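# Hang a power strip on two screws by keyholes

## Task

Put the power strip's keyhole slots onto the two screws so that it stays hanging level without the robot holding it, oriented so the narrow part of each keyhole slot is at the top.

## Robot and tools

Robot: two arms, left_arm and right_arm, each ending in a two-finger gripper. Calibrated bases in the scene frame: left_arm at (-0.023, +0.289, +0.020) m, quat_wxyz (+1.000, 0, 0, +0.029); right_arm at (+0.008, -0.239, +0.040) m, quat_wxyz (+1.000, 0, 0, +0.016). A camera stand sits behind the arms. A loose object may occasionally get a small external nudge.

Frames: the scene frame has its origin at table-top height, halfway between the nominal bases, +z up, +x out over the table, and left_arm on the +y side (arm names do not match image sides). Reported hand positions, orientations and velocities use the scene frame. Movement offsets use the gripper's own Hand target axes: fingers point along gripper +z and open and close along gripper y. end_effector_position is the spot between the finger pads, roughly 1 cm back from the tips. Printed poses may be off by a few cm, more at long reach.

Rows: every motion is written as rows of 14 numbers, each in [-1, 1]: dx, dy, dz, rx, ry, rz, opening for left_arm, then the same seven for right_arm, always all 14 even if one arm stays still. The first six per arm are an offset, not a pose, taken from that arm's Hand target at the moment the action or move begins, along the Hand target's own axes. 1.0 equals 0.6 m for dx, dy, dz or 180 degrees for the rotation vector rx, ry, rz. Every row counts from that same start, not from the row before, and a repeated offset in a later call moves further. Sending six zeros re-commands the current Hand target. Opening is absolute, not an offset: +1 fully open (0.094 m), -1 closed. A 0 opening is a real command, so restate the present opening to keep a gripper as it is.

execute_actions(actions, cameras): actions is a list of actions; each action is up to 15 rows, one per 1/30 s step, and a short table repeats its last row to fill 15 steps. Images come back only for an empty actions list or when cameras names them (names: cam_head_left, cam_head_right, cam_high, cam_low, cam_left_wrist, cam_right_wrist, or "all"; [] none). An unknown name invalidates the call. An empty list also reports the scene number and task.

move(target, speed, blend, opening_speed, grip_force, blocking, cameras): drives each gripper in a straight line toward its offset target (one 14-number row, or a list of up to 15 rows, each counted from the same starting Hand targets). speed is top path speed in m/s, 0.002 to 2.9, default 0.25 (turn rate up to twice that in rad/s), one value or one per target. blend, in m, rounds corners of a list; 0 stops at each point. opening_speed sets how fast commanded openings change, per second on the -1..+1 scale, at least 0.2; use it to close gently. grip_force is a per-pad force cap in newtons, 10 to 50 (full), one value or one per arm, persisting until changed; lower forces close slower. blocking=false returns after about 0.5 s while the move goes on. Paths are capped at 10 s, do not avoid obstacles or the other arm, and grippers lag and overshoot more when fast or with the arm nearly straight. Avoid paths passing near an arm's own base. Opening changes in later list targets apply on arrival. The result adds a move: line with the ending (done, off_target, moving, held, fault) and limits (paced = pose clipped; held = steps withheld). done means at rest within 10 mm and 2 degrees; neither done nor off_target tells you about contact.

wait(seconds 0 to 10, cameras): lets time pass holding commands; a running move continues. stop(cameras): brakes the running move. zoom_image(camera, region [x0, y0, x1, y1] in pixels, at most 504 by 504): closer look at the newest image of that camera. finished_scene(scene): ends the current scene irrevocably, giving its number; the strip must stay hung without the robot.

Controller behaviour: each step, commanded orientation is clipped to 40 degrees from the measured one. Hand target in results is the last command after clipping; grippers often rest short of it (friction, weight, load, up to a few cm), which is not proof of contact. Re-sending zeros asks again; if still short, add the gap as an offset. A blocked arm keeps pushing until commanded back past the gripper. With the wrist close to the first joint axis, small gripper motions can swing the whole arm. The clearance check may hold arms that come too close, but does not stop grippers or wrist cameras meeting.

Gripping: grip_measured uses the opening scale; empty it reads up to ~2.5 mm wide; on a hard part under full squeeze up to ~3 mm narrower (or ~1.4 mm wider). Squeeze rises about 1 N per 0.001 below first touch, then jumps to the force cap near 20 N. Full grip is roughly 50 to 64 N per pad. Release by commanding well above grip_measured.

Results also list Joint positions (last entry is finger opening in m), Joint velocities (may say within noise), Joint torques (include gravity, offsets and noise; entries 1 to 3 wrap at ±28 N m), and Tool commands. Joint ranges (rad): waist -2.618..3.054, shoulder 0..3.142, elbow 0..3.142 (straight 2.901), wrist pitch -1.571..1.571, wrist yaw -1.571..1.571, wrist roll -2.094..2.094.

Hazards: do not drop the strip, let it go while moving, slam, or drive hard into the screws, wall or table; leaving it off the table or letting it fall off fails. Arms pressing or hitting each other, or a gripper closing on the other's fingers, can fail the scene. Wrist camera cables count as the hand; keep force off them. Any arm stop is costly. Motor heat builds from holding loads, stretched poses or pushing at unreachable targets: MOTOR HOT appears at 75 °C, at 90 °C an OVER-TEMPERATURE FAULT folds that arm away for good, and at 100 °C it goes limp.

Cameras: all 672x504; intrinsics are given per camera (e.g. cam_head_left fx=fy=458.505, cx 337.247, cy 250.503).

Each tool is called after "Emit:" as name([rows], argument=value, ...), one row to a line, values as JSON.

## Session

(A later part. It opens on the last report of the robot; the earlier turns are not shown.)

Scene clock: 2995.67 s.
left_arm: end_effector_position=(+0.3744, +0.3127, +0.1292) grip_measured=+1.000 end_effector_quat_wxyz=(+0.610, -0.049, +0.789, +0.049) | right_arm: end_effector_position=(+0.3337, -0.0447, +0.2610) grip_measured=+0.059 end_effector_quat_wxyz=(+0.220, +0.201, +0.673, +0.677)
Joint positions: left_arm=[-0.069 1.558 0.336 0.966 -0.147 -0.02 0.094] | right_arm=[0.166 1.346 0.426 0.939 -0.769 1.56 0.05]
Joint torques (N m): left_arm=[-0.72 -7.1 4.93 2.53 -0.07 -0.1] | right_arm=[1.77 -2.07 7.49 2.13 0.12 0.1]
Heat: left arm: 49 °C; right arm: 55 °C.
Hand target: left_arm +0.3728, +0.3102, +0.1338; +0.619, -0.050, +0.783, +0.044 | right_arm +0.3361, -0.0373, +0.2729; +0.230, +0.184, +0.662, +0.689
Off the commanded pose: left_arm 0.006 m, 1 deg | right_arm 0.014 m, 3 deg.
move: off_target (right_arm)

Emit:
move([
  [0,0,0,0,0,0,1,0,0.022,-0.012,0.002,0,0.002,-0.3],
  [0,0,0,0,0,0,1,0,-0.002,0.0005,0.0025,0,0.002,-0.3],
], speed=0.06)

Scene clock: 3001.67 s.
left_arm: end_effector_position=(+0.3744, +0.3127, +0.1292) grip_measured=+1.000 end_effector_quat_wxyz=(+0.610, -0.049, +0.789, +0.049) | right_arm: end_effector_position=(+0.3335, -0.0440, +0.2551) grip_measured=+0.059 end_effector_quat_wxyz=(+0.210, +0.210, +0.678, +0.672)
Joint positions: left_arm=[-0.069 1.558 0.336 0.966 -0.147 -0.02 0.094] | right_arm=[0.169 1.345 0.426 0.908 -0.766 1.561 0.05]
Joint torques (N m): left_arm=[-0.72 -7.1 4.93 2.53 -0.07 -0.1] | right_arm=[1.62 -2.32 7.69 2.27 0.1 0.09]
Heat: left arm: 49 °C; right arm: 55 °C.
Hand target: left_arm +0.3728, +0.3102, +0.1338; +0.619, -0.050, +0.783, +0.044 | right_arm +0.3363, -0.0370, +0.2718; +0.227, +0.187, +0.664, +0.687
Off the commanded pose: left_arm 0.006 m, 1 deg | right_arm 0.018 m, 4 deg.
move: off_target (right_arm)

Emit:
move([
  [0,0,0,0,0,0,1,-0.001,0.026,-0.014,-0.002,0,-0.002,-0.3],
  [0,0,0,0,0,0,1,-0.001,0.0,0.000,-0.0025,0,-0.002,-0.3],
], speed=0.06)

Scene clock: 3006.10 s.
left_arm: end_effector_position=(+0.3744, +0.3127, +0.1292) grip_measured=+1.000 end_effector_quat_wxyz=(+0.610, -0.049, +0.789, +0.049) | right_arm: end_effector_position=(+0.3345, -0.0439, +0.2558) grip_measured=+0.059 end_effector_quat_wxyz=(+0.213, +0.207, +0.676, +0.674)
Joint positions: left_arm=[-0.069 1.558 0.336 0.966 -0.147 -0.02 0.094] | right_arm=[0.168 1.357 0.426 0.932 -0.768 1.562 0.05]
Joint torques (N m): left_arm=[-0.72 -7.1 4.94 2.53 -0.07 -0.11] | right_arm=[1.52 -2.43 7.42 2.31 0.1 0.07]
Heat: left arm: 49 °C; right arm: 56 °C.
Hand target: left_arm +0.3728, +0.3102, +0.1338; +0.619, -0.050, +0.783, +0.044 | right_arm +0.3369, -0.0374, +0.2718; +0.230, +0.184, +0.662, +0.689
Off the commanded pose: left_arm 0.006 m, 1 deg | right_arm 0.017 m, 4 deg.
move: off_target (right_arm)

Emit:
move([
  [0,0,0,0,0,0,1,0,0.026,-0.014,-0.002,0,-0.002,-0.3],
  [0,0,0,0,0,0,1,0,0.0,0.000,-0.003,0,-0.002,-0.3],
], speed=0.06)

Scene clock: 3010.17 s.
left_arm: end_effector_position=(+0.3744, +0.3127, +0.1292) grip_measured=+1.000 end_effector_quat_wxyz=(+0.610, -0.049, +0.789, +0.049) | right_arm: end_effector_position=(+0.3352, -0.0431, +0.2581) grip_measured=+0.059 end_effector_quat_wxyz=(+0.219, +0.201, +0.672, +0.678)
Joint positions: left_arm=[-0.069 1.558 0.336 0.966 -0.147 -0.02 0.094] | right_arm=[0.171 1.369 0.425 0.967 -0.765 1.564 0.05]
Joint torques (N m): left_arm=[-0.7 -7.12 4.93 2.53 -0.07 -0.1] | right_arm=[1.42 -2.5 7.15 2.21 0.07 0.07]
Heat: left arm: 49 °C; right arm: 56 °C.
Hand target: left_arm +0.3728, +0.3102, +0.1338; +0.619, -0.050, +0.783, +0.044 | right_arm +0.3368, -0.0374, +0.2718; +0.233, +0.181, +0.660, +0.692
Off the commanded pose: left_arm 0.006 m, 1 deg | right_arm 0.015 m, 3 deg.
move: off_target (right_arm)

Emit:
move([
  [0,0,0,0,0,0,1,0,0.00,0.006,0,0,0,-0.3],
], speed=0.03)

Emit:
wait(seconds=0.1, cameras=["cam_right_wrist","cam_head_left","cam_head_right"])

Emit:
zoom_image(camera="cam_head_left", region=[310, 180, 380, 250])

Emit:
zoom_image(camera="cam_head_left", region=[365, 100, 435, 170])

Emit:
zoom_image(camera="cam_right_wrist", region=[250, 100, 450, 250])

Scene clock: 3017.47 s.
left_arm: end_effector_position=(+0.3744, +0.3127, +0.1292) grip_measured=+1.000 end_effector_quat_wxyz=(+0.610, -0.049, +0.789, +0.049) | right_arm: end_effector_position=(+0.3354, -0.0429, +0.2581) grip_measured=+0.059 end_effector_quat_wxyz=(+0.219, +0.200, +0.672, +0.679)
Joint positions: left_arm=[-0.069 1.558 0.336 0.966 -0.147 -0.02 0.094] | right_arm=[0.171 1.373 0.425 0.973 -0.767 1.566 0.05]
Joint torques (N m): left_arm=[-0.72 -7.1 4.94 2.53 -0.07 -0.11] | right_arm=[2.13 -1.99 7.77 2.2 0.21 0.06]
Heat: left arm: 49 °C; right arm: 54 °C.
Hand target: left_arm +0.3728, +0.3102, +0.1338; +0.619, -0.050, +0.783, +0.044 | right_arm +0.3388, -0.0344, +0.2720; +0.233, +0.181, +0.659, +0.692
Off the commanded pose: left_arm 0.006 m, 1 deg | right_arm 0.017 m, 3 deg.
move: off_target (right_arm)

Scene clock: 3017.57 s.
left_arm: end_effector_position=(+0.3744, +0.3127, +0.1292) grip_measured=+1.000 end_effector_quat_wxyz=(+0.610, -0.049, +0.789, +0.049) | right_arm: end_effector_position=(+0.3354, -0.0429, +0.2581) grip_measured=+0.059 end_effector_quat_wxyz=(+0.219, +0.200, +0.672, +0.679)
Joint positions: left_arm=[-0.069 1.558 0.336 0.966 -0.147 -0.02 0.094] | right_arm=[0.171 1.373 0.425 0.973 -0.767 1.566 0.05]
Joint torques (N m): left_arm=[-0.72 -7.12 4.93 2.53 -0.07 -0.11] | right_arm=[2.14 -1.99 7.82 2.2 0.2 0.04]
Heat: left arm: 49 °C; right arm: 54 °C.
Hand target: left_arm +0.3728, +0.3102, +0.1338; +0.619, -0.050, +0.783, +0.044 | right_arm +0.3388, -0.0344, +0.2720; +0.233, +0.181, +0.659, +0.692
Tool commands: left_gripper/opening=+1.0 right_gripper/opening=-0.3
Off the commanded pose: left_arm 0.006 m, 1 deg | right_arm 0.017 m, 3 deg.
wait: 0.10 s; no rest
Images, in order (width x height): cam_head_left 672x504, cam_head_right 672x504, cam_right_wrist 672x504.

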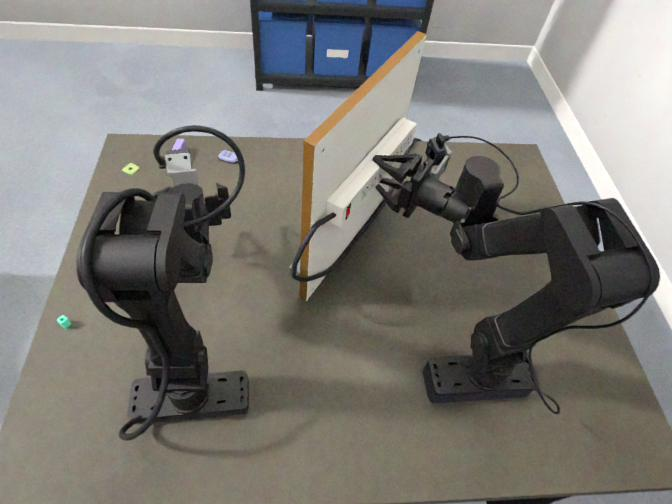

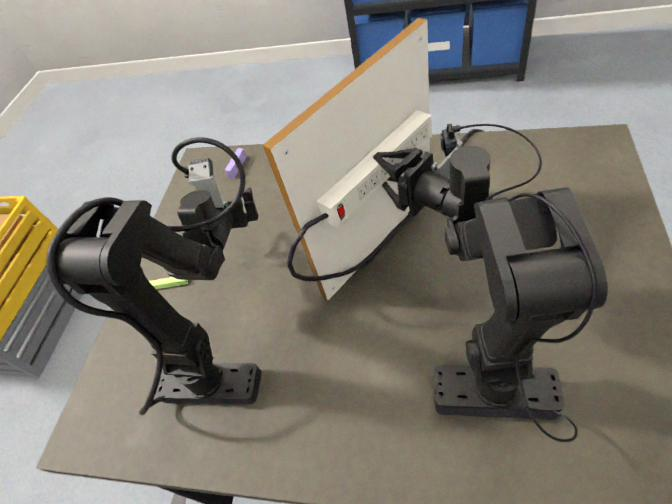

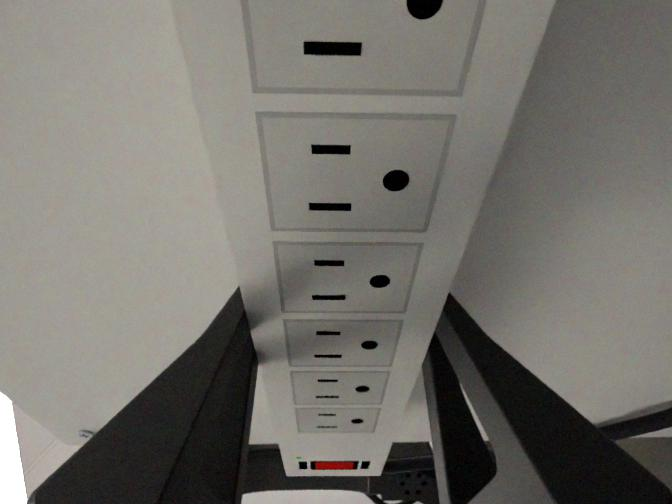

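Scaled by 7.200.

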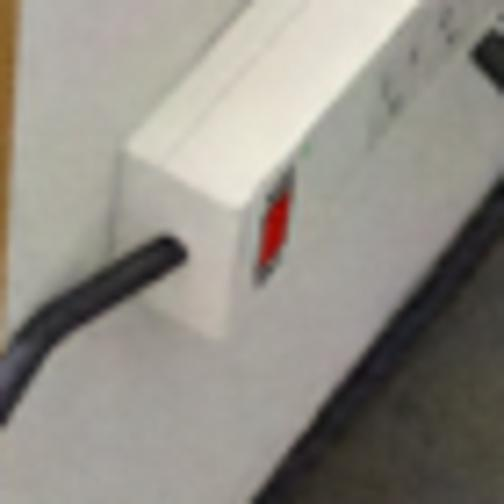

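Scaled by 7.200.

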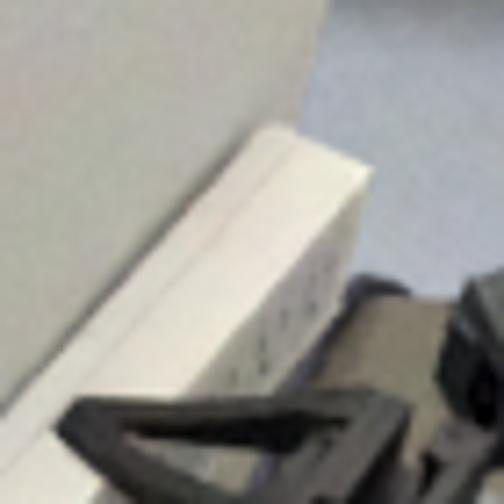

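Scaled by 2.520.

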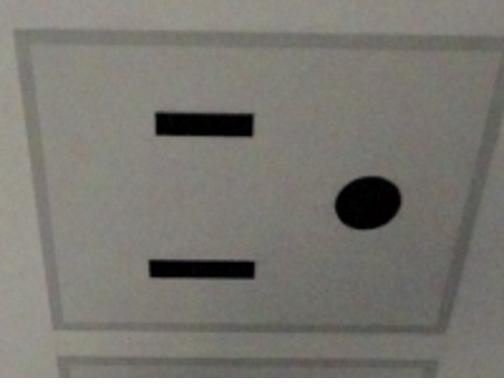

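Emit:
move([
  [0,0,0,0,0,0,1,0,0,-0.016,0,0,0.002,-0.3],
  [0,0,0,0,0,0,1,0,0.00,-0.004,0,0,0.002,-0.3],
], speed=0.04)

Scene clock: 3025.27 s.
left_arm: end_effector_position=(+0.3744, +0.3127, +0.1292) grip_measured=+1.000 end_effector_quat_wxyz=(+0.610, -0.049, +0.789, +0.049) | right_arm: end_effector_position=(+0.3352, -0.0433, +0.2579) grip_measured=+0.059 end_effector_quat_wxyz=(+0.220, +0.201, +0.671, +0.679)
Joint positions: left_arm=[-0.069 1.558 0.336 0.966 -0.147 -0.02 0.094] | right_arm=[0.171 1.373 0.421 0.979 -0.763 1.568 0.05]
Joint torques (N m): left_arm=[-0.7 -7.12 4.94 2.53 -0.07 -0.11] | right_arm=[1.59 -2.44 7.61 2.13 0.09 0.13]
Heat: left arm: 49 °C; right arm: 54 °C.
Hand target: left_arm +0.3728, +0.3102, +0.1338; +0.619, -0.050, +0.783, +0.044 | right_arm +0.3375, -0.0364, +0.2719; +0.231, +0.183, +0.659, +0.692
Off the commanded pose: left_arm 0.006 m, 1 deg | right_arm 0.016 m, 3 deg.
move: off_target (right_arm)

Emit:
move([
  [0,0,0,0,0,0,1,0,0.003,-0.016,0,0,0.005,-0.3],
  [0,0,0,0,0,0,1,0,-0.002,-0.014,0,0,0.004,-0.3],
  [0,0,0,0,0,0,1,0,0.00,-0.001,0,0,0.003,-0.3],
], speed=0.04)

Scene clock: 3030.83 s.
left_arm: end_effector_position=(+0.3744, +0.3127, +0.1292) grip_measured=+1.000 end_effector_quat_wxyz=(+0.610, -0.049, +0.789, +0.049) | right_arm: end_effector_position=(+0.3352, -0.0433, +0.2581) grip_measured=+0.059 end_effector_quat_wxyz=(+0.219, +0.202, +0.670, +0.680)
Joint positions: left_arm=[-0.069 1.558 0.336 0.966 -0.147 -0.02 0.094] | right_arm=[0.171 1.373 0.421 0.98 -0.764 1.571 0.05]
Joint torques (N m): left_arm=[-0.72 -7.12 4.93 2.54 -0.07 -0.1] | right_arm=[1.48 -2.54 7.51 2.14 0.07 0.17]
Heat: left arm: 49 °C; right arm: 54 °C.
Hand target: left_arm +0.3728, +0.3102, +0.1338; +0.619, -0.050, +0.783, +0.044 | right_arm +0.3372, -0.0369, +0.2719; +0.227, +0.186, +0.658, +0.693
Off the commanded pose: left_arm 0.006 m, 1 deg | right_arm 0.015 m, 3 deg.
move: off_target (right_arm)

Emit:
move([
  [0,0,0,0,0,0,1,0,0.0,-0.012,0,0,0.002,-0.3],
], speed=0.04)

Scene clock: 3040.77 s.
left_arm: end_effector_position=(+0.3744, +0.3127, +0.1292) grip_measured=+1.000 end_effector_quat_wxyz=(+0.610, -0.049, +0.789, +0.049) | right_arm: end_effector_position=(+0.3348, -0.0432, +0.2581) grip_measured=+0.059 end_effector_quat_wxyz=(+0.218, +0.201, +0.670, +0.680)
Joint positions: left_arm=[-0.069 1.558 0.336 0.966 -0.147 -0.02 0.094] | right_arm=[0.17 1.373 0.421 0.98 -0.767 1.571 0.05]
Joint torques (N m): left_arm=[-0.72 -7.1 4.93 2.54 -0.07 -0.1] | right_arm=[-0.1 -4.11 6.2 2.12 -0.13 0.23]
Heat: left arm: 49 °C; right arm: 55 °C.
Hand target: left_arm +0.3728, +0.3102, +0.1338; +0.619, -0.050, +0.783, +0.044 | right_arm +0.3332, -0.0429, +0.2715; +0.225, +0.188, +0.657, +0.694
Off the commanded pose: left_arm 0.006 m, 1 deg | right_arm 0.013 m, 3 deg.
move: off_target (right_arm)

Emit:
move([
  [0,0,0,0,0,0,1,0,0.002,-0.004,0,0,0.003,-0.3],
], speed=0.04)

Scene clock: 3044.23 s.
left_arm: end_effector_position=(+0.3744, +0.3127, +0.1292) grip_measured=+1.000 end_effector_quat_wxyz=(+0.610, -0.049, +0.789, +0.049) | right_arm: end_effector_position=(+0.3345, -0.0438, +0.2580) grip_measured=+0.059 end_effector_quat_wxyz=(+0.216, +0.201, +0.671, +0.681)
Joint positions: left_arm=[-0.069 1.558 0.336 0.966 -0.147 -0.02 0.094] | right_arm=[0.166 1.373 0.421 0.98 -0.775 1.573 0.05]
Joint torques (N m): left_arm=[-0.7 -7.1 4.93 2.53 -0.07 -0.1] | right_arm=[-0.4 -5.15 5.97 2.03 -0.13 0.31]
Heat: left arm: 49 °C; right arm: 55 °C.
Hand target: left_arm +0.3728, +0.3102, +0.1338; +0.619, -0.050, +0.783, +0.044 | right_arm +0.3318, -0.0449, +0.2725; +0.222, +0.191, +0.656, +0.695
Off the commanded pose: left_arm 0.006 m, 1 deg | right_arm 0.015 m, 3 deg.
move: off_target (right_arm)

Emit:
move([
  [0,0,0,0,0,0,1,0,-0.002,0.01,0,0,0.001,-0.3],
], speed=0.04)

Scene clock: 3047.77 s.
left_arm: end_effector_position=(+0.3744, +0.3127, +0.1292) grip_measured=+1.000 end_effector_quat_wxyz=(+0.610, -0.049, +0.789, +0.049) | right_arm: end_effector_position=(+0.3346, -0.0439, +0.2580) grip_measured=+0.059 end_effector_quat_wxyz=(+0.217, +0.201, +0.671, +0.681)
Joint positions: left_arm=[-0.069 1.558 0.336 0.966 -0.147 -0.02 0.094] | right_arm=[0.166 1.373 0.421 0.98 -0.774 1.573 0.05]
Joint torques (N m): left_arm=[-0.72 -7.12 4.93 2.53 -0.07 -0.1] | right_arm=[1.05 -3.41 6.83 2.11 0.04 0.32]
Heat: left arm: 49 °C; right arm: 55 °C.
Hand target: left_arm +0.3728, +0.3102, +0.1338; +0.619, -0.050, +0.783, +0.044 | right_arm +0.3352, -0.0398, +0.2717; +0.221, +0.192, +0.656, +0.696
Off the commanded pose: left_arm 0.006 m, 1 deg | right_arm 0.014 m, 3 deg.
move: off_target (right_arm)

Emit:
move([
  [0,0,0,0,0,0,1,0,0,0.006,0,0,0,-0.3],
], speed=0.04)

Scene clock: 3050.70 s.
left_arm: end_effector_position=(+0.3744, +0.3127, +0.1292) grip_measured=+1.000 end_effector_quat_wxyz=(+0.610, -0.049, +0.789, +0.049) | right_arm: end_effector_position=(+0.3351, -0.0433, +0.2581) grip_measured=+0.059 end_effector_quat_wxyz=(+0.218, +0.202, +0.670, +0.680)
Joint positions: left_arm=[-0.069 1.558 0.336 0.966 -0.147 -0.02 0.094] | right_arm=[0.171 1.373 0.421 0.98 -0.765 1.574 0.05]
Joint torques (N m): left_arm=[-0.7 -7.1 4.93 2.53 -0.07 -0.1] | right_arm=[1.47 -2.58 7.54 2.1 0.09 0.3]
Heat: left arm: 49 °C; right arm: 55 °C.
Hand target: left_arm +0.3728, +0.3102, +0.1338; +0.619, -0.050, +0.783, +0.044 | right_arm +0.3372, -0.0369, +0.2719; +0.221, +0.192, +0.656, +0.695
Off the commanded pose: left_arm 0.006 m, 1 deg | right_arm 0.015 m, 3 deg.
move: off_target (right_arm)

Emit:
move([
  [0,0,0,0,0,0,1,0,-0.002,-0.015,0.003,0,0.001,-0.3],
  [0,0,0,0,0,0,1,0,-0.002,-0.001,0.003,0,0.001,-0.3],
], speed=0.04)

Scene clock: 3058.40 s.
left_arm: end_effector_position=(+0.3744, +0.3127, +0.1292) grip_measured=+1.000 end_effector_quat_wxyz=(+0.610, -0.049, +0.789, +0.049) | right_arm: end_effector_position=(+0.3350, -0.0434, +0.2579) grip_measured=+0.059 end_effector_quat_wxyz=(+0.217, +0.202, +0.670, +0.680)
Joint positions: left_arm=[-0.069 1.558 0.336 0.966 -0.147 -0.02 0.094] | right_arm=[0.17 1.373 0.421 0.979 -0.766 1.574 0.05]
Joint torques (N m): left_arm=[-0.7 -7.12 4.94 2.53 -0.07 -0.1] | right_arm=[1.44 -3.15 7.68 1.92 0.09 0.26]
Heat: left arm: 49 °C; right arm: 55 °C.
Hand target: left_arm +0.3728, +0.3102, +0.1338; +0.619, -0.050, +0.783, +0.044 | right_arm +0.3369, -0.0373, +0.2706; +0.219, +0.194, +0.659, +0.693
Off the commanded pose: left_arm 0.006 m, 1 deg | right_arm 0.014 m, 2 deg.
move: off_target (right_arm)

Emit:
move([
  [0,0,0,0,0,0,1,0,-0.006,-0.014,0.002,0,0.001,-0.3],
  [0,0,0,0,0,0,1,0,-0.006,-0.001,0.002,0,0.001,-0.3],
], speed=0.04)

Scene clock: 3061.63 s.
left_arm: end_effector_position=(+0.3744, +0.3127, +0.1292) grip_measured=+1.000 end_effector_quat_wxyz=(+0.610, -0.049, +0.789, +0.049) | right_arm: end_effector_position=(+0.3350, -0.0437, +0.2579) grip_measured=+0.059 end_effector_quat_wxyz=(+0.217, +0.202, +0.670, +0.680)
Joint positions: left_arm=[-0.069 1.558 0.336 0.966 -0.147 -0.02 0.094] | right_arm=[0.169 1.373 0.421 0.979 -0.768 1.574 0.05]
Joint torques (N m): left_arm=[-0.72 -7.1 4.93 2.53 -0.07 -0.11] | right_arm=[1.42 -2.69 7.27 1.95 0.09 0.26]
Heat: left arm: 49 °C; right arm: 55 °C.
Hand target: left_arm +0.3728, +0.3102, +0.1338; +0.619, -0.050, +0.783, +0.044 | right_arm +0.3368, -0.0377, +0.2670; +0.217, +0.196, +0.661, +0.691
Off the commanded pose: left_arm 0.006 m, 1 deg | right_arm 0.011 m, 2 deg.
move: off_target (right_arm)

Emit:
move([
  [0,0,0,0,0,0,1,0,-0.006,-0.012,0.002,0,0.001,-0.3],
  [0,0,0,0,0,0,1,0,-0.006,0.001,0.002,0,0.001,-0.3],
], speed=0.04)

Scene clock: 3065.00 s.
left_arm: end_effector_position=(+0.3744, +0.3127, +0.1292) grip_measured=+1.000 end_effector_quat_wxyz=(+0.610, -0.049, +0.789, +0.049) | right_arm: end_effector_position=(+0.3352, -0.0433, +0.2574) grip_measured=+0.059 end_effector_quat_wxyz=(+0.218, +0.201, +0.670, +0.681)
Joint positions: left_arm=[-0.069 1.558 0.336 0.966 -0.147 -0.02 0.094] | right_arm=[0.17 1.379 0.419 0.991 -0.768 1.574 0.05]
Joint torques (N m): left_arm=[-0.72 -7.12 4.93 2.53 -0.07 -0.1] | right_arm=[1.58 -2.3 7.17 1.88 0.11 0.22]
Heat: left arm: 49 °C; right arm: 55 °C.
Hand target: left_arm +0.3728, +0.3102, +0.1338; +0.619, -0.050, +0.783, +0.044 | right_arm +0.3372, -0.0371, +0.2634; +0.215, +0.198, +0.663, +0.689
Off the commanded pose: left_arm 0.006 m, 1 deg | right_arm 0.009 m, 1 deg.
move: done

Emit:
move([
  [0,0,0,0,0,0,1,0,-0.002,-0.019,0.001,0,0.004,-0.3],
  [0,0,0,0,0,0,1,0,-0.002,-0.0,0.001,0,0.003,-0.3],
], speed=0.05)

Scene clock: 3071.83 s.
left_arm: end_effector_position=(+0.3744, +0.3127, +0.1292) grip_measured=+1.000 end_effector_quat_wxyz=(+0.610, -0.049, +0.789, +0.049) | right_arm: end_effector_position=(+0.3347, -0.0447, +0.2544) grip_measured=+0.059 end_effector_quat_wxyz=(+0.210, +0.208, +0.670, +0.681)
Joint positions: left_arm=[-0.069 1.558 0.336 0.966 -0.147 -0.02 0.094] | right_arm=[0.163 1.381 0.414 0.989 -0.775 1.589 0.05]
Joint torques (N m): left_arm=[-0.7 -7.12 4.93 2.53 -0.07 -0.1] | right_arm=[2.02 -2.4 7.41 1.87 0.2 0.14]
Heat: left arm: 49 °C; right arm: 54 °C.
Hand target: left_arm +0.3728, +0.3102, +0.1338; +0.619, -0.050, +0.783, +0.044 | right_arm +0.3373, -0.0370, +0.2623; +0.212, +0.201, +0.663, +0.689
Off the commanded pose: left_arm 0.006 m, 1 deg | right_arm 0.011 m, 1 deg.
move: off_target (right_arm)

Emit:
move([
  [0,0,0,0,0,0,1,-0.006,0.068,-0.0265,0,0,-0.0135,-0.3],
  [0,0,0,0,0,0,1,0.001,0.027,-0.0265,0,0,-0.0135,-0.3],
  [0,0,0,0,0,0,1,0.001,0.0153,-0.003,0,0,-0.0135,-0.3],
], speed=0.08)

Scene clock: 3082.90 s.
left_arm: end_effector_position=(+0.3744, +0.3127, +0.1292) grip_measured=+1.000 end_effector_quat_wxyz=(+0.610, -0.049, +0.789, +0.049) | right_arm: end_effector_position=(+0.3338, -0.0436, +0.2566) grip_measured=+0.059 end_effector_quat_wxyz=(+0.211, +0.207, +0.681, +0.671)
Joint positions: left_arm=[-0.069 1.558 0.336 0.966 -0.147 -0.02 0.094] | right_arm=[0.168 1.34 0.436 0.887 -0.772 1.549 0.05]
Joint torques (N m): left_arm=[-0.7 -7.1 4.94 2.53 -0.07 -0.11] | right_arm=[1.26 -2.76 6.98 2.28 0.07 0.11]
Heat: left arm: 49 °C; right arm: 54 °C.
Hand target: left_arm +0.3728, +0.3102, +0.1338; +0.619, -0.050, +0.783, +0.044 | right_arm +0.3355, -0.0385, +0.2712; +0.226, +0.187, +0.667, +0.685
Off the commanded pose: left_arm 0.006 m, 1 deg | right_arm 0.016 m, 4 deg.
move: off_target (right_arm)

Emit:
move([
  [0,0,0,0,0,0,1,-0.001,0.026,-0.014,-0.002,0,-0.001,-0.3],
  [0,0,0,0,0,0,1,-0.001,0.0,0.001,-0.004,0,-0.001,-0.3],
], speed=0.06)

Scene clock: 3088.97 s.
left_arm: end_effector_position=(+0.3744, +0.3127, +0.1292) grip_measured=+1.000 end_effector_quat_wxyz=(+0.610, -0.049, +0.789, +0.049) | right_arm: end_effector_position=(+0.3356, -0.0430, +0.2582) grip_measured=+0.059 end_effector_quat_wxyz=(+0.215, +0.203, +0.677, +0.674)
Joint positions: left_arm=[-0.069 1.558 0.336 0.966 -0.147 -0.02 0.094] | right_arm=[0.17 1.357 0.436 0.924 -0.77 1.555 0.05]
Joint torques (N m): left_arm=[-0.72 -7.1 4.94 2.53 -0.07 -0.1] | right_arm=[1.1 -2.73 6.67 2.3 0.07 0.13]
Heat: left arm: 49 °C; right arm: 54 °C.
Hand target: left_arm +0.3728, +0.3102, +0.1338; +0.619, -0.050, +0.783, +0.044 | right_arm +0.3363, -0.0383, +0.2713; +0.228, +0.185, +0.663, +0.688
Off the commanded pose: left_arm 0.006 m, 1 deg | right_arm 0.014 m, 3 deg.
move: off_target (right_arm)

Emit:
move([
  [0,0,0,0,0,0,1,0,0.0,0.007,0,0,0,-0.3],
], speed=0.03)

Emit:
wait(seconds=0.1, cameras=["cam_right_wrist","cam_head_left","cam_head_right"])

Emit:
zoom_image(camera="cam_head_left", region=[310, 180, 380, 250])

Emit:
zoom_image(camera="cam_head_left", region=[365, 100, 435, 170])

Emit:
zoom_image(camera="cam_right_wrist", region=[250, 100, 450, 250])

Scene clock: 3094.07 s.
left_arm: end_effector_position=(+0.3744, +0.3127, +0.1292) grip_measured=+1.000 end_effector_quat_wxyz=(+0.610, -0.049, +0.789, +0.049) | right_arm: end_effector_position=(+0.3357, -0.0426, +0.2581) grip_measured=+0.059 end_effector_quat_wxyz=(+0.216, +0.202, +0.676, +0.676)
Joint positions: left_arm=[-0.069 1.558 0.336 0.966 -0.147 -0.02 0.094] | right_arm=[0.171 1.363 0.435 0.936 -0.769 1.558 0.05]
Joint torques (N m): left_arm=[-0.72 -7.1 4.92 2.53 -0.07 -0.1] | right_arm=[2.04 -2.25 7.6 2.2 0.19 0.13]
Heat: left arm: 49 °C; right arm: 53 °C.
Hand target: left_arm +0.3728, +0.3102, +0.1338; +0.619, -0.050, +0.783, +0.044 | right_arm +0.3387, -0.0349, +0.2716; +0.229, +0.184, +0.663, +0.688
Off the commanded pose: left_arm 0.006 m, 1 deg | right_arm 0.016 m, 3 deg.
move: off_target (right_arm)

Scene clock: 3094.17 s.
left_arm: end_effector_position=(+0.3744, +0.3127, +0.1292) grip_measured=+1.000 end_effector_quat_wxyz=(+0.610, -0.049, +0.789, +0.049) | right_arm: end_effector_position=(+0.3357, -0.0426, +0.2581) grip_measured=+0.059 end_effector_quat_wxyz=(+0.216, +0.202, +0.676, +0.676)
Joint positions: left_arm=[-0.069 1.558 0.336 0.966 -0.147 -0.02 0.094] | right_arm=[0.171 1.363 0.435 0.936 -0.769 1.558 0.05]
Joint torques (N m): left_arm=[-0.72 -7.12 4.93 2.53 -0.07 -0.1] | right_arm=[2.03 -2.17 7.54 2.2 0.21 0.11]
Heat: left arm: 49 °C; right arm: 53 °C.
Hand target: left_arm +0.3728, +0.3102, +0.1338; +0.619, -0.050, +0.783, +0.044 | right_arm +0.3387, -0.0349, +0.2716; +0.229, +0.184, +0.663, +0.688
Tool commands: left_gripper/opening=+1.0 right_gripper/opening=-0.3
Off the commanded pose: left_arm 0.006 m, 1 deg | right_arm 0.016 m, 3 deg.
wait: 0.10 s; no rest
Images, in order (width x height): cam_head_left 672x504, cam_head_right 672x504, cam_right_wrist 672x504.

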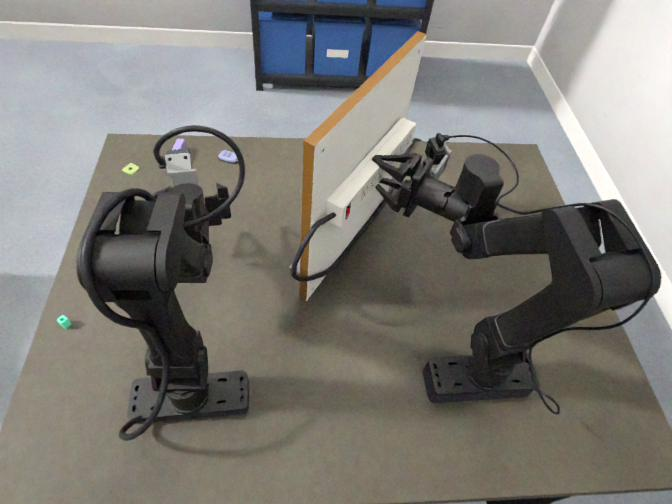

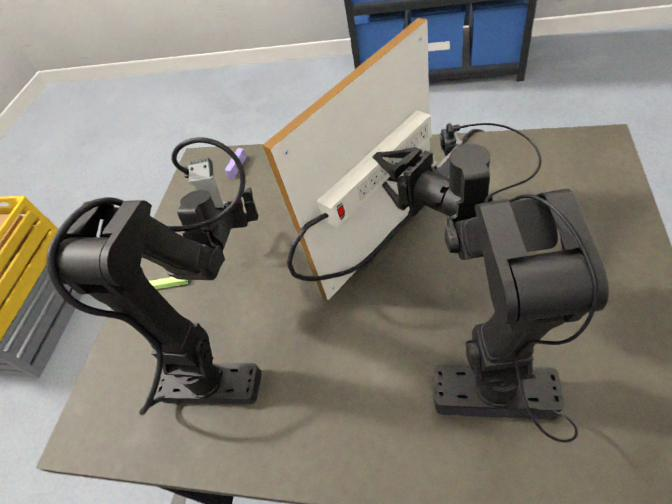

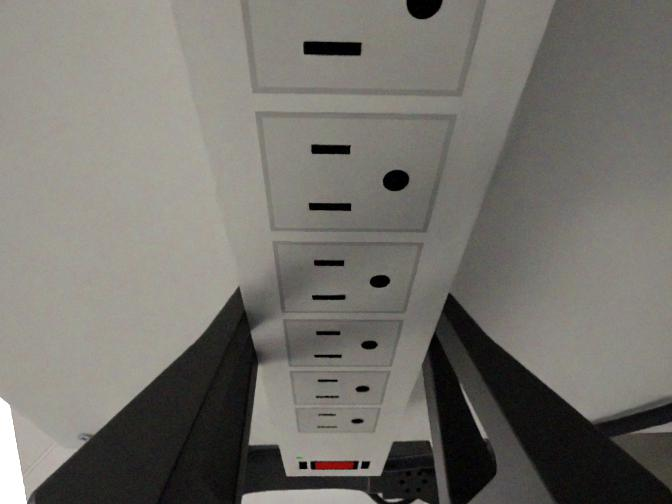

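Scaled by 7.200.

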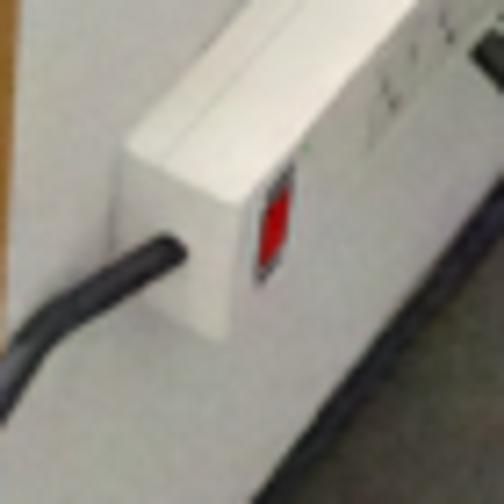

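Scaled by 7.200.

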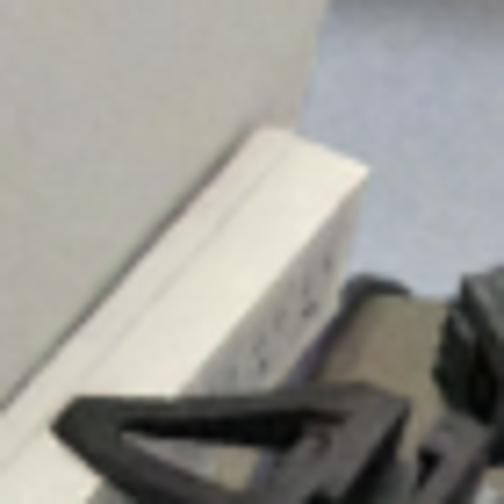

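Scaled by 2.520.

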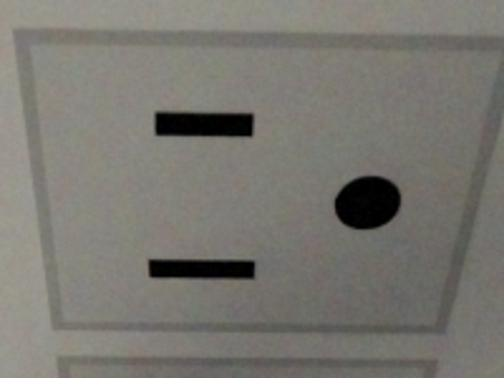

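Emit:
move([
  [0,0,0,0,0,0,1,0,0.024,-0.022,0.001,0,0.002,-0.3],
  [0,0,0,0,0,0,1,0,0.0,-0.004,0.001,0,0.002,-0.3],
], speed=0.06)

Scene clock: 3110.77 s.
left_arm: end_effector_position=(+0.3744, +0.3127, +0.1292) grip_measured=+1.000 end_effector_quat_wxyz=(+0.610, -0.049, +0.789, +0.049) | right_arm: end_effector_position=(+0.3362, -0.0411, +0.2564) grip_measured=+0.059 end_effector_quat_wxyz=(+0.215, +0.205, +0.676, +0.674)
Joint positions: left_arm=[-0.069 1.558 0.336 0.966 -0.147 -0.02 0.094] | right_arm=[0.178 1.366 0.435 0.934 -0.759 1.558 0.05]
Joint torques (N m): left_arm=[-0.72 -7.12 4.93 2.53 -0.07 -0.1] | right_arm=[0.87 -3.18 7.2 2.14 -0.03 0.15]
Heat: left arm: 49 °C; right arm: 53 °C.
Hand target: left_arm +0.3728, +0.3102, +0.1338; +0.619, -0.050, +0.783, +0.044 | right_arm +0.3374, -0.0368, +0.2715; +0.226, +0.187, +0.664, +0.688
Off the commanded pose: left_arm 0.006 m, 1 deg | right_arm 0.016 m, 3 deg.
move: off_target (right_arm)

Emit:
wait(seconds=0.1, cameras=["cam_right_wrist","cam_head_left","cam_head_right"])

Emit:
zoom_image(camera="cam_head_left", region=[310, 180, 380, 250])

Emit:
zoom_image(camera="cam_head_left", region=[365, 100, 435, 170])

Emit:
zoom_image(camera="cam_right_wrist", region=[250, 100, 450, 250])

Scene clock: 3115.23 s.
left_arm: end_effector_position=(+0.3744, +0.3127, +0.1292) grip_measured=+1.000 end_effector_quat_wxyz=(+0.610, -0.049, +0.789, +0.049) | right_arm: end_effector_position=(+0.3362, -0.0411, +0.2564) grip_measured=+0.059 end_effector_quat_wxyz=(+0.215, +0.205, +0.676, +0.674)
Joint positions: left_arm=[-0.069 1.558 0.336 0.966 -0.147 -0.02 0.094] | right_arm=[0.178 1.366 0.435 0.934 -0.759 1.558 0.05]
Joint torques (N m): left_arm=[-0.72 -7.12 4.93 2.53 -0.07 -0.1] | right_arm=[0.88 -3.26 7.28 2.16 -0.01 0.14]
Heat: left arm: 49 °C; right arm: 53 °C.
Hand target: left_arm +0.3728, +0.3102, +0.1338; +0.619, -0.050, +0.783, +0.044 | right_arm +0.3374, -0.0368, +0.2715; +0.226, +0.187, +0.664, +0.688
Tool commands: left_gripper/opening=+1.0 right_gripper/opening=-0.3
Off the commanded pose: left_arm 0.006 m, 1 deg | right_arm 0.016 m, 3 deg.
wait: 0.10 s; at rest from the start
Images, in order (width x height): cam_head_left 672x504, cam_head_right 672x504, cam_right_wrist 672x504.

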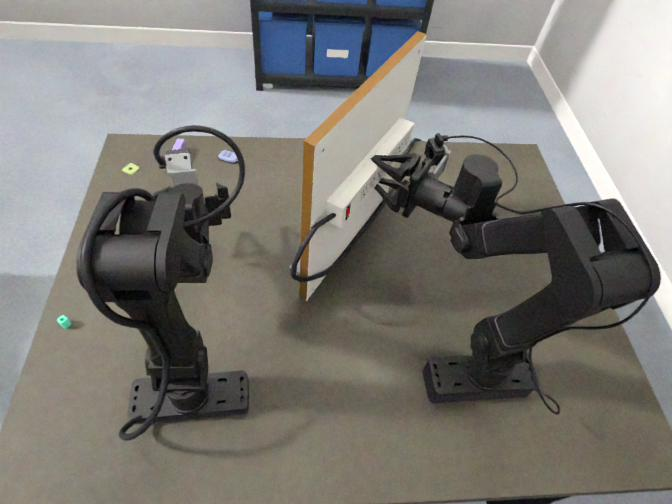

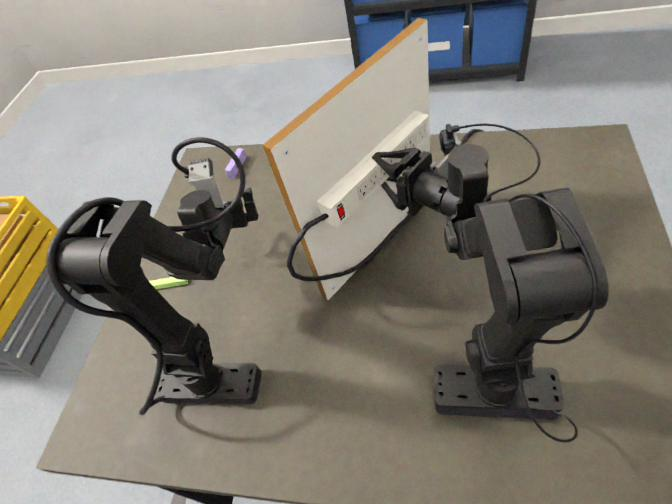

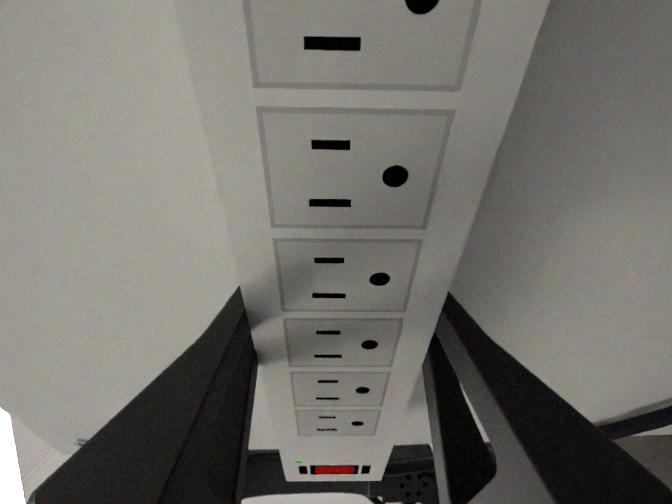

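Scaled by 7.200.

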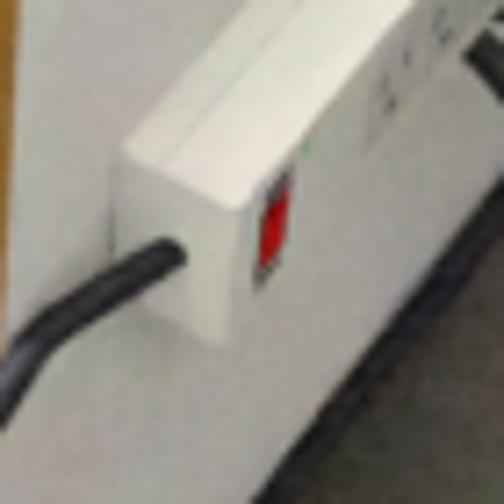

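Scaled by 7.200.

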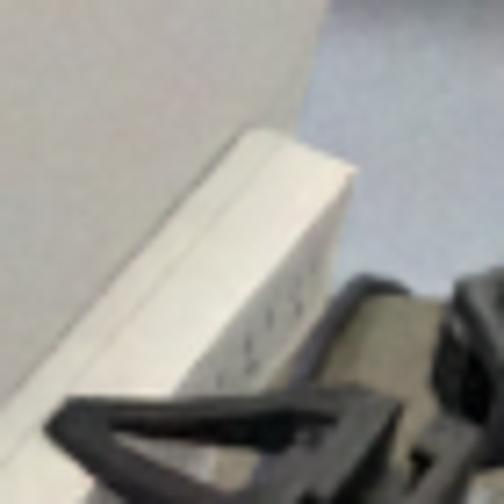

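Scaled by 2.520.

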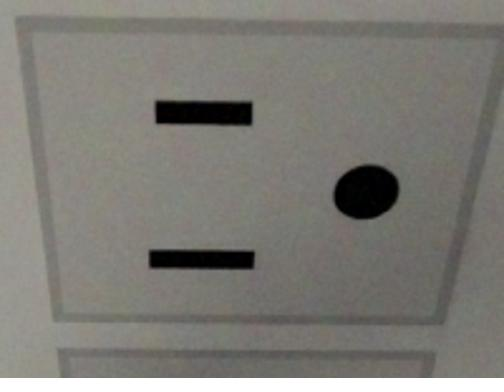

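Emit:
move([
  [0,0,0,0,0,0,1,0,-0.012,0,0,0,0,-0.3],
], speed=0.03)

Scene clock: 3119.23 s.
left_arm: end_effector_position=(+0.3744, +0.3127, +0.1292) grip_measured=+1.000 end_effector_quat_wxyz=(+0.610, -0.049, +0.789, +0.049) | right_arm: end_effector_position=(+0.3376, -0.0403, +0.2559) grip_measured=+0.059 end_effector_quat_wxyz=(+0.217, +0.200, +0.673, +0.678)
Joint positions: left_arm=[-0.069 1.558 0.336 0.966 -0.147 -0.02 0.094] | right_arm=[0.178 1.392 0.432 0.981 -0.762 1.563 0.05]
Joint torques (N m): left_arm=[-0.72 -7.12 4.93 2.53 -0.07 -0.11] | right_arm=[0.94 -2.91 6.32 2.14 0.05 0.11]
Heat: left arm: 49 °C; right arm: 53 °C.
Hand target: left_arm +0.3728, +0.3102, +0.1338; +0.619, -0.050, +0.783, +0.044 | right_arm +0.3378, -0.0367, +0.2643; +0.226, +0.187, +0.664, +0.688
Off the commanded pose: left_arm 0.006 m, 1 deg | right_arm 0.009 m, 2 deg.
move: done

Emit:
move([
  [0,0,0,0,0,0,1,0,-0.008,-0.003,0,0,0,-0.3],
], speed=0.03)

Emit:
move([
  [0,0,0,0,0,0,1,0,-0.008,0,0.002,0,0,-0.3],
], speed=0.03)

Scene clock: 3124.20 s.
left_arm: end_effector_position=(+0.3744, +0.3127, +0.1292) grip_measured=+1.000 end_effector_quat_wxyz=(+0.610, -0.049, +0.789, +0.049) | right_arm: end_effector_position=(+0.3376, -0.0402, +0.2555) grip_measured=+0.059 end_effector_quat_wxyz=(+0.219, +0.197, +0.669, +0.682)
Joint positions: left_arm=[-0.069 1.558 0.336 0.966 -0.147 -0.02 0.094] | right_arm=[0.178 1.409 0.425 1.021 -0.763 1.572 0.05]
Joint torques (N m): left_arm=[-0.7 -7.1 4.93 2.53 -0.06 -0.1] | right_arm=[0.54 -2.95 5.75 2.03 0.01 0.01]
Heat: left arm: 49 °C; right arm: 53 °C.
Hand target: left_arm +0.3728, +0.3102, +0.1338; +0.619, -0.050, +0.783, +0.044 | right_arm +0.3371, -0.0381, +0.2595; +0.226, +0.187, +0.664, +0.688
Off the commanded pose: left_arm 0.006 m, 1 deg | right_arm 0.004 m, 2 deg.
move: done

Scene clock: 3125.00 s.
left_arm: end_effector_position=(+0.3744, +0.3127, +0.1292) grip_measured=+1.000 end_effector_quat_wxyz=(+0.610, -0.049, +0.789, +0.049) | right_arm: end_effector_position=(+0.3376, -0.0401, +0.2547) grip_measured=+0.059 end_effector_quat_wxyz=(+0.221, +0.195, +0.668, +0.684)
Joint positions: left_arm=[-0.069 1.558 0.336 0.966 -0.147 -0.02 0.094] | right_arm=[0.178 1.419 0.42 1.044 -0.764 1.573 0.05]
Joint torques (N m): left_arm=[-0.72 -7.1 4.93 2.53 -0.07 -0.11] | right_arm=[0.53 -2.73 5.52 1.91 0.04 -0.03]
Heat: left arm: 49 °C; right arm: 53 °C.
Hand target: left_arm +0.3728, +0.3102, +0.1338; +0.619, -0.050, +0.783, +0.044 | right_arm +0.3374, -0.0380, +0.2545; +0.225, +0.188, +0.666, +0.686
Off the commanded pose: left_arm 0.006 m, 1 deg | right_arm 0.002 m, 1 deg.
move: done

Emit:
move([
  [0,0,0,0,0,0,1,0,-0.008,-0.002,0.003,0,0,-0.3],
], speed=0.03)

Emit:
move([
  [0,0,0,0,0,0,1,0,-0.008,-0.002,0.003,0,0,-0.3],
], speed=0.03)

Scene clock: 3130.37 s.
left_arm: end_effector_position=(+0.3744, +0.3127, +0.1292) grip_measured=+1.000 end_effector_quat_wxyz=(+0.610, -0.049, +0.789, +0.049) | right_arm: end_effector_position=(+0.3375, -0.0402, +0.2532) grip_measured=+0.059 end_effector_quat_wxyz=(+0.224, +0.192, +0.668, +0.683)
Joint positions: left_arm=[-0.069 1.558 0.336 0.966 -0.147 -0.02 0.094] | right_arm=[0.178 1.427 0.416 1.058 -0.765 1.565 0.05]
Joint torques (N m): left_arm=[-0.72 -7.1 4.93 2.53 -0.07 -0.1] | right_arm=[0.27 -2.81 5.31 1.79 -0.01 -0.06]
Heat: left arm: 49 °C; right arm: 52 °C.
Hand target: left_arm +0.3728, +0.3102, +0.1338; +0.619, -0.050, +0.783, +0.044 | right_arm +0.3371, -0.0390, +0.2497; +0.225, +0.189, +0.669, +0.683
Off the commanded pose: left_arm 0.006 m, 1 deg | right_arm 0.004 m, 0 deg.
move: done

Scene clock: 3131.13 s.
left_arm: end_effector_position=(+0.3744, +0.3127, +0.1292) grip_measured=+1.000 end_effector_quat_wxyz=(+0.610, -0.049, +0.789, +0.049) | right_arm: end_effector_position=(+0.3375, -0.0402, +0.2486) grip_measured=+0.059 end_effector_quat_wxyz=(+0.226, +0.189, +0.672, +0.679)
Joint positions: left_arm=[-0.069 1.558 0.336 0.966 -0.147 -0.02 0.094] | right_arm=[0.178 1.437 0.411 1.06 -0.765 1.547 0.05]
Joint torques (N m): left_arm=[-0.7 -7.12 4.93 2.53 -0.07 -0.11] | right_arm=[-0.03 -3.02 5.07 1.8 -0.05 0.03]
Heat: left arm: 49 °C; right arm: 52 °C.
Hand target: left_arm +0.3728, +0.3102, +0.1338; +0.619, -0.050, +0.783, +0.044 | right_arm +0.3366, -0.0400, +0.2449; +0.224, +0.190, +0.672, +0.680
Off the commanded pose: left_arm 0.006 m, 1 deg | right_arm 0.004 m, 0 deg.
move: done

Emit:
move([
  [0,0,0,0,0,0,1,0,-0.008,-0.001,0.001,0,0.005,-0.3],
], speed=0.03)

Emit:
move([
  [0,0,0,0,0,0,1,0,-0.008,-0.001,0.001,0,0.003,-0.3],
], speed=0.03)

Scene clock: 3136.00 s.
left_arm: end_effector_position=(+0.3744, +0.3127, +0.1292) grip_measured=+1.000 end_effector_quat_wxyz=(+0.610, -0.049, +0.789, +0.049) | right_arm: end_effector_position=(+0.3375, -0.0402, +0.2440) grip_measured=+0.059 end_effector_quat_wxyz=(+0.222, +0.193, +0.672, +0.679)
Joint positions: left_arm=[-0.069 1.558 0.336 0.966 -0.147 -0.02 0.094] | right_arm=[0.178 1.453 0.404 1.079 -0.766 1.555 0.05]
Joint torques (N m): left_arm=[-0.72 -7.1 4.92 2.53 -0.07 -0.11] | right_arm=[-0.16 -2.92 4.89 1.8 -0.06 0.06]
Heat: left arm: 49 °C; right arm: 52 °C.
Hand target: left_arm +0.3728, +0.3102, +0.1338; +0.619, -0.050, +0.783, +0.044 | right_arm +0.3365, -0.0404, +0.2401; +0.218, +0.195, +0.672, +0.680
Off the commanded pose: left_arm 0.006 m, 1 deg | right_arm 0.004 m, 1 deg.
move: done

Scene clock: 3136.80 s.
left_arm: end_effector_position=(+0.3744, +0.3127, +0.1292) grip_measured=+1.000 end_effector_quat_wxyz=(+0.610, -0.049, +0.789, +0.049) | right_arm: end_effector_position=(+0.3376, -0.0401, +0.2433) grip_measured=+0.059 end_effector_quat_wxyz=(+0.222, +0.192, +0.669, +0.683)
Joint positions: left_arm=[-0.069 1.558 0.336 0.966 -0.147 -0.02 0.094] | right_arm=[0.177 1.469 0.399 1.112 -0.767 1.565 0.05]
Joint torques (N m): left_arm=[-0.72 -7.1 4.92 2.53 -0.07 -0.11] | right_arm=[-0.23 -2.92 4.53 1.68 -0.07 0.05]
Heat: left arm: 49 °C; right arm: 52 °C.
Hand target: left_arm +0.3728, +0.3102, +0.1338; +0.619, -0.050, +0.783, +0.044 | right_arm +0.3363, -0.0409, +0.2353; +0.214, +0.199, +0.672, +0.680
Off the commanded pose: left_arm 0.006 m, 1 deg | right_arm 0.008 m, 1 deg.
move: done

Emit:
move([
  [0,0,0,0,0,0,1,0,-0.006,0,0.001,0,0.002,-0.3],
], speed=0.03)

Emit:
wait(seconds=0.1, cameras=["cam_right_wrist","cam_head_left","cam_head_right","cam_low"])

Emit:
zoom_image(camera="cam_head_left", region=[310, 110, 430, 230])

Emit:
zoom_image(camera="cam_head_right", region=[305, 110, 435, 240])

Scene clock: 3142.17 s.
left_arm: end_effector_position=(+0.3744, +0.3127, +0.1292) grip_measured=+1.000 end_effector_quat_wxyz=(+0.610, -0.049, +0.789, +0.049) | right_arm: end_effector_position=(+0.3374, -0.0402, +0.2428) grip_measured=+0.059 end_effector_quat_wxyz=(+0.223, +0.192, +0.667, +0.685)
Joint positions: left_arm=[-0.069 1.558 0.336 0.966 -0.147 -0.02 0.094] | right_arm=[0.177 1.48 0.394 1.137 -0.768 1.572 0.05]
Joint torques (N m): left_arm=[-0.7 -7.1 4.93 2.53 -0.07 -0.11] | right_arm=[-0.28 -2.82 4.49 1.64 -0.06 0.01]
Heat: left arm: 49 °C; right arm: 52 °C.
Hand target: left_arm +0.3728, +0.3102, +0.1338; +0.619, -0.050, +0.783, +0.044 | right_arm +0.3364, -0.0410, +0.2316; +0.212, +0.202, +0.672, +0.680
Off the commanded pose: left_arm 0.006 m, 1 deg | right_arm 0.011 m, 2 deg.
move: off_target (right_arm)

Scene clock: 3142.27 s.
left_arm: end_effector_position=(+0.3744, +0.3127, +0.1292) grip_measured=+1.000 end_effector_quat_wxyz=(+0.610, -0.049, +0.789, +0.049) | right_arm: end_effector_position=(+0.3374, -0.0402, +0.2428) grip_measured=+0.059 end_effector_quat_wxyz=(+0.223, +0.192, +0.667, +0.685)
Joint positions: left_arm=[-0.069 1.558 0.336 0.966 -0.147 -0.02 0.094] | right_arm=[0.177 1.48 0.394 1.137 -0.768 1.572 0.05]
Joint torques (N m): left_arm=[-0.72 -7.1 4.93 2.53 -0.07 -0.1] | right_arm=[-0.23 -2.71 4.44 1.57 -0.05 0]
Heat: left arm: 49 °C; right arm: 52 °C.
Hand target: left_arm +0.3728, +0.3102, +0.1338; +0.619, -0.050, +0.783, +0.044 | right_arm +0.3364, -0.0410, +0.2316; +0.212, +0.202, +0.672, +0.680
Tool commands: left_gripper/opening=+1.0 right_gripper/opening=-0.3
Off the commanded pose: left_arm 0.006 m, 1 deg | right_arm 0.011 m, 2 deg.
wait: 0.10 s; no rest
Images, in order (width x height): cam_head_left 672x504, cam_head_right 672x504, cam_low 672x504, cam_right_wrist 672x504.

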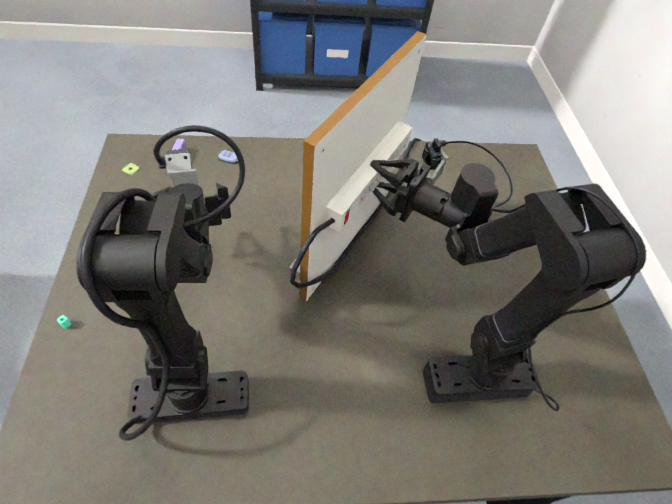

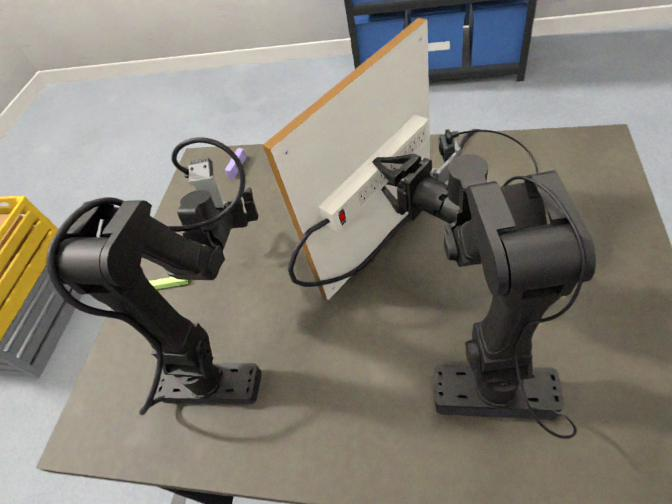

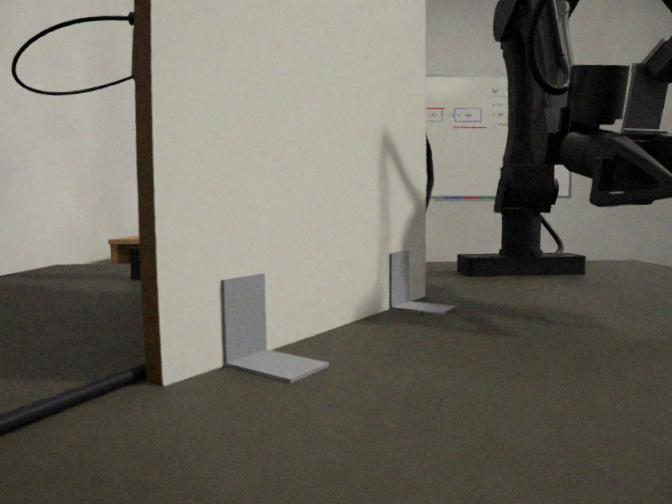

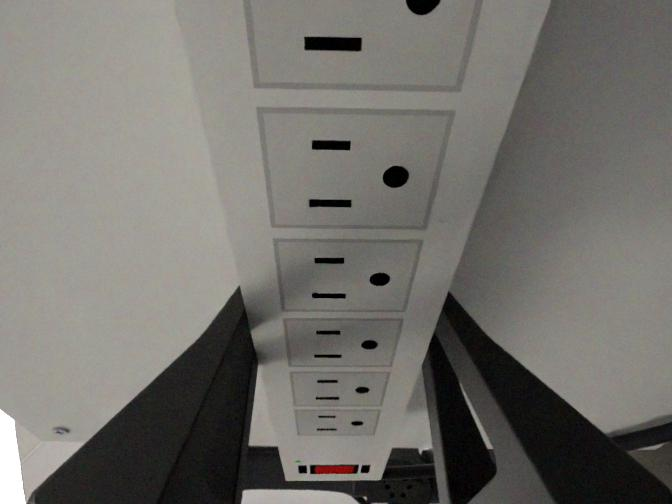

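Scaled by 4.200.

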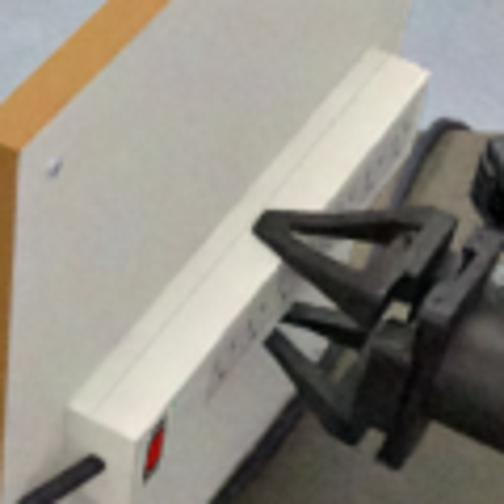

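Scaled by 3.877.

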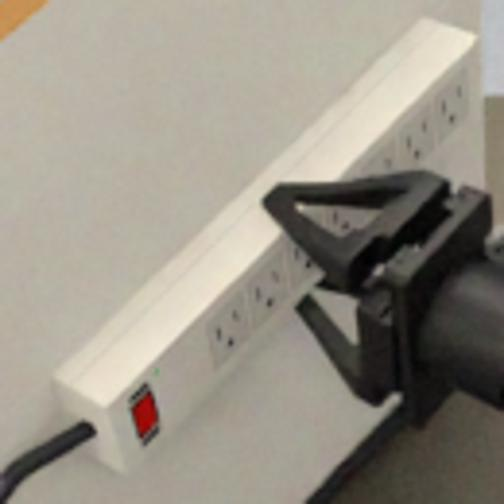

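Emit:
move([
  [0,0,0,0,0,0,1,0,-0.004,0,0.002,0,0.008,-0.3],
], speed=0.03)

Emit:
move([
  [0,0,0,0,0,0,1,0,-0.003,0,0.002,0,0.006,-0.3],
], speed=0.03)

Scene clock: 3148.20 s.
left_arm: end_effector_position=(+0.3744, +0.3127, +0.1292) grip_measured=+1.000 end_effector_quat_wxyz=(+0.610, -0.049, +0.789, +0.049) | right_arm: end_effector_position=(+0.3376, -0.0403, +0.2425) grip_measured=+0.059 end_effector_quat_wxyz=(+0.220, +0.193, +0.666, +0.685)
Joint positions: left_arm=[-0.069 1.558 0.336 0.966 -0.147 -0.02 0.094] | right_arm=[0.176 1.482 0.394 1.139 -0.769 1.578 0.05]
Joint torques (N m): left_arm=[-0.72 -7.1 4.94 2.53 -0.07 -0.11] | right_arm=[-0.17 -2.71 4.29 1.52 -0.04 0.14]
Heat: left arm: 49 °C; right arm: 51 °C.
Hand target: left_arm +0.3728, +0.3102, +0.1338; +0.619, -0.050, +0.783, +0.044 | right_arm +0.3365, -0.0410, +0.2292; +0.203, +0.211, +0.672, +0.680
Off the commanded pose: left_arm 0.006 m, 1 deg | right_arm 0.013 m, 3 deg.
move: off_target (right_arm)

Scene clock: 3148.90 s.
left_arm: end_effector_position=(+0.3744, +0.3127, +0.1292) grip_measured=+1.000 end_effector_quat_wxyz=(+0.610, -0.049, +0.789, +0.049) | right_arm: end_effector_position=(+0.3376, -0.0403, +0.2410) grip_measured=+0.059 end_effector_quat_wxyz=(+0.213, +0.201, +0.666, +0.686)
Joint positions: left_arm=[-0.069 1.558 0.336 0.966 -0.147 -0.02 0.094] | right_arm=[0.176 1.482 0.394 1.131 -0.769 1.594 0.05]
Joint torques (N m): left_arm=[-0.72 -7.12 4.93 2.53 -0.07 -0.11] | right_arm=[-0.21 -2.63 4.31 1.54 -0.04 0.1]
Heat: left arm: 49 °C; right arm: 51 °C.
Hand target: left_arm +0.3728, +0.3102, +0.1338; +0.619, -0.050, +0.783, +0.044 | right_arm +0.3365, -0.0410, +0.2274; +0.196, +0.218, +0.672, +0.680
Off the commanded pose: left_arm 0.006 m, 1 deg | right_arm 0.014 m, 3 deg.
move: off_target (right_arm)

Emit:
move([
  [0,0,0,0,0,0,1,0,0.008,-0.014,0,0,-0.006,-0.3],
], speed=0.03)

Scene clock: 3153.23 s.
left_arm: end_effector_position=(+0.3744, +0.3127, +0.1292) grip_measured=+1.000 end_effector_quat_wxyz=(+0.610, -0.049, +0.789, +0.049) | right_arm: end_effector_position=(+0.3375, -0.0424, +0.2405) grip_measured=+0.059 end_effector_quat_wxyz=(+0.211, +0.200, +0.667, +0.686)
Joint positions: left_arm=[-0.069 1.558 0.336 0.966 -0.147 -0.02 0.094] | right_arm=[0.165 1.482 0.394 1.129 -0.785 1.593 0.05]
Joint torques (N m): left_arm=[-0.72 -7.1 4.92 2.54 -0.07 -0.1] | right_arm=[-1.26 -6.22 3.51 1.28 -0.14 -0.05]
Heat: left arm: 49 °C; right arm: 51 °C.
Hand target: left_arm +0.3728, +0.3102, +0.1338; +0.619, -0.050, +0.783, +0.044 | right_arm +0.3319, -0.0480, +0.2322; +0.202, +0.211, +0.674, +0.678
Off the commanded pose: left_arm 0.006 m, 1 deg | right_arm 0.011 m, 2 deg.
move: off_target (right_arm)

Emit:
move([
  [0,0,0,0,0,0,1,0,0.013,0.006,-0.003,0,0,-0.3],
], speed=0.03)

Scene clock: 3159.43 s.
left_arm: end_effector_position=(+0.3744, +0.3127, +0.1292) grip_measured=+1.000 end_effector_quat_wxyz=(+0.610, -0.049, +0.789, +0.049) | right_arm: end_effector_position=(+0.3372, -0.0428, +0.2407) grip_measured=+0.059 end_effector_quat_wxyz=(+0.211, +0.202, +0.669, +0.684)
Joint positions: left_arm=[-0.069 1.558 0.336 0.966 -0.147 -0.02 0.094] | right_arm=[0.165 1.47 0.394 1.11 -0.781 1.589 0.05]
Joint torques (N m): left_arm=[-0.7 -7.1 4.93 2.53 -0.07 -0.1] | right_arm=[-0.58 -6.42 4.79 1.28 -0.09 0.09]
Heat: left arm: 49 °C; right arm: 50 °C.
Hand target: left_arm +0.3728, +0.3102, +0.1338; +0.619, -0.050, +0.783, +0.044 | right_arm +0.3340, -0.0451, +0.2401; +0.203, +0.210, +0.671, +0.681
Off the commanded pose: left_arm 0.006 m, 1 deg | right_arm 0.004 m, 1 deg.
move: done


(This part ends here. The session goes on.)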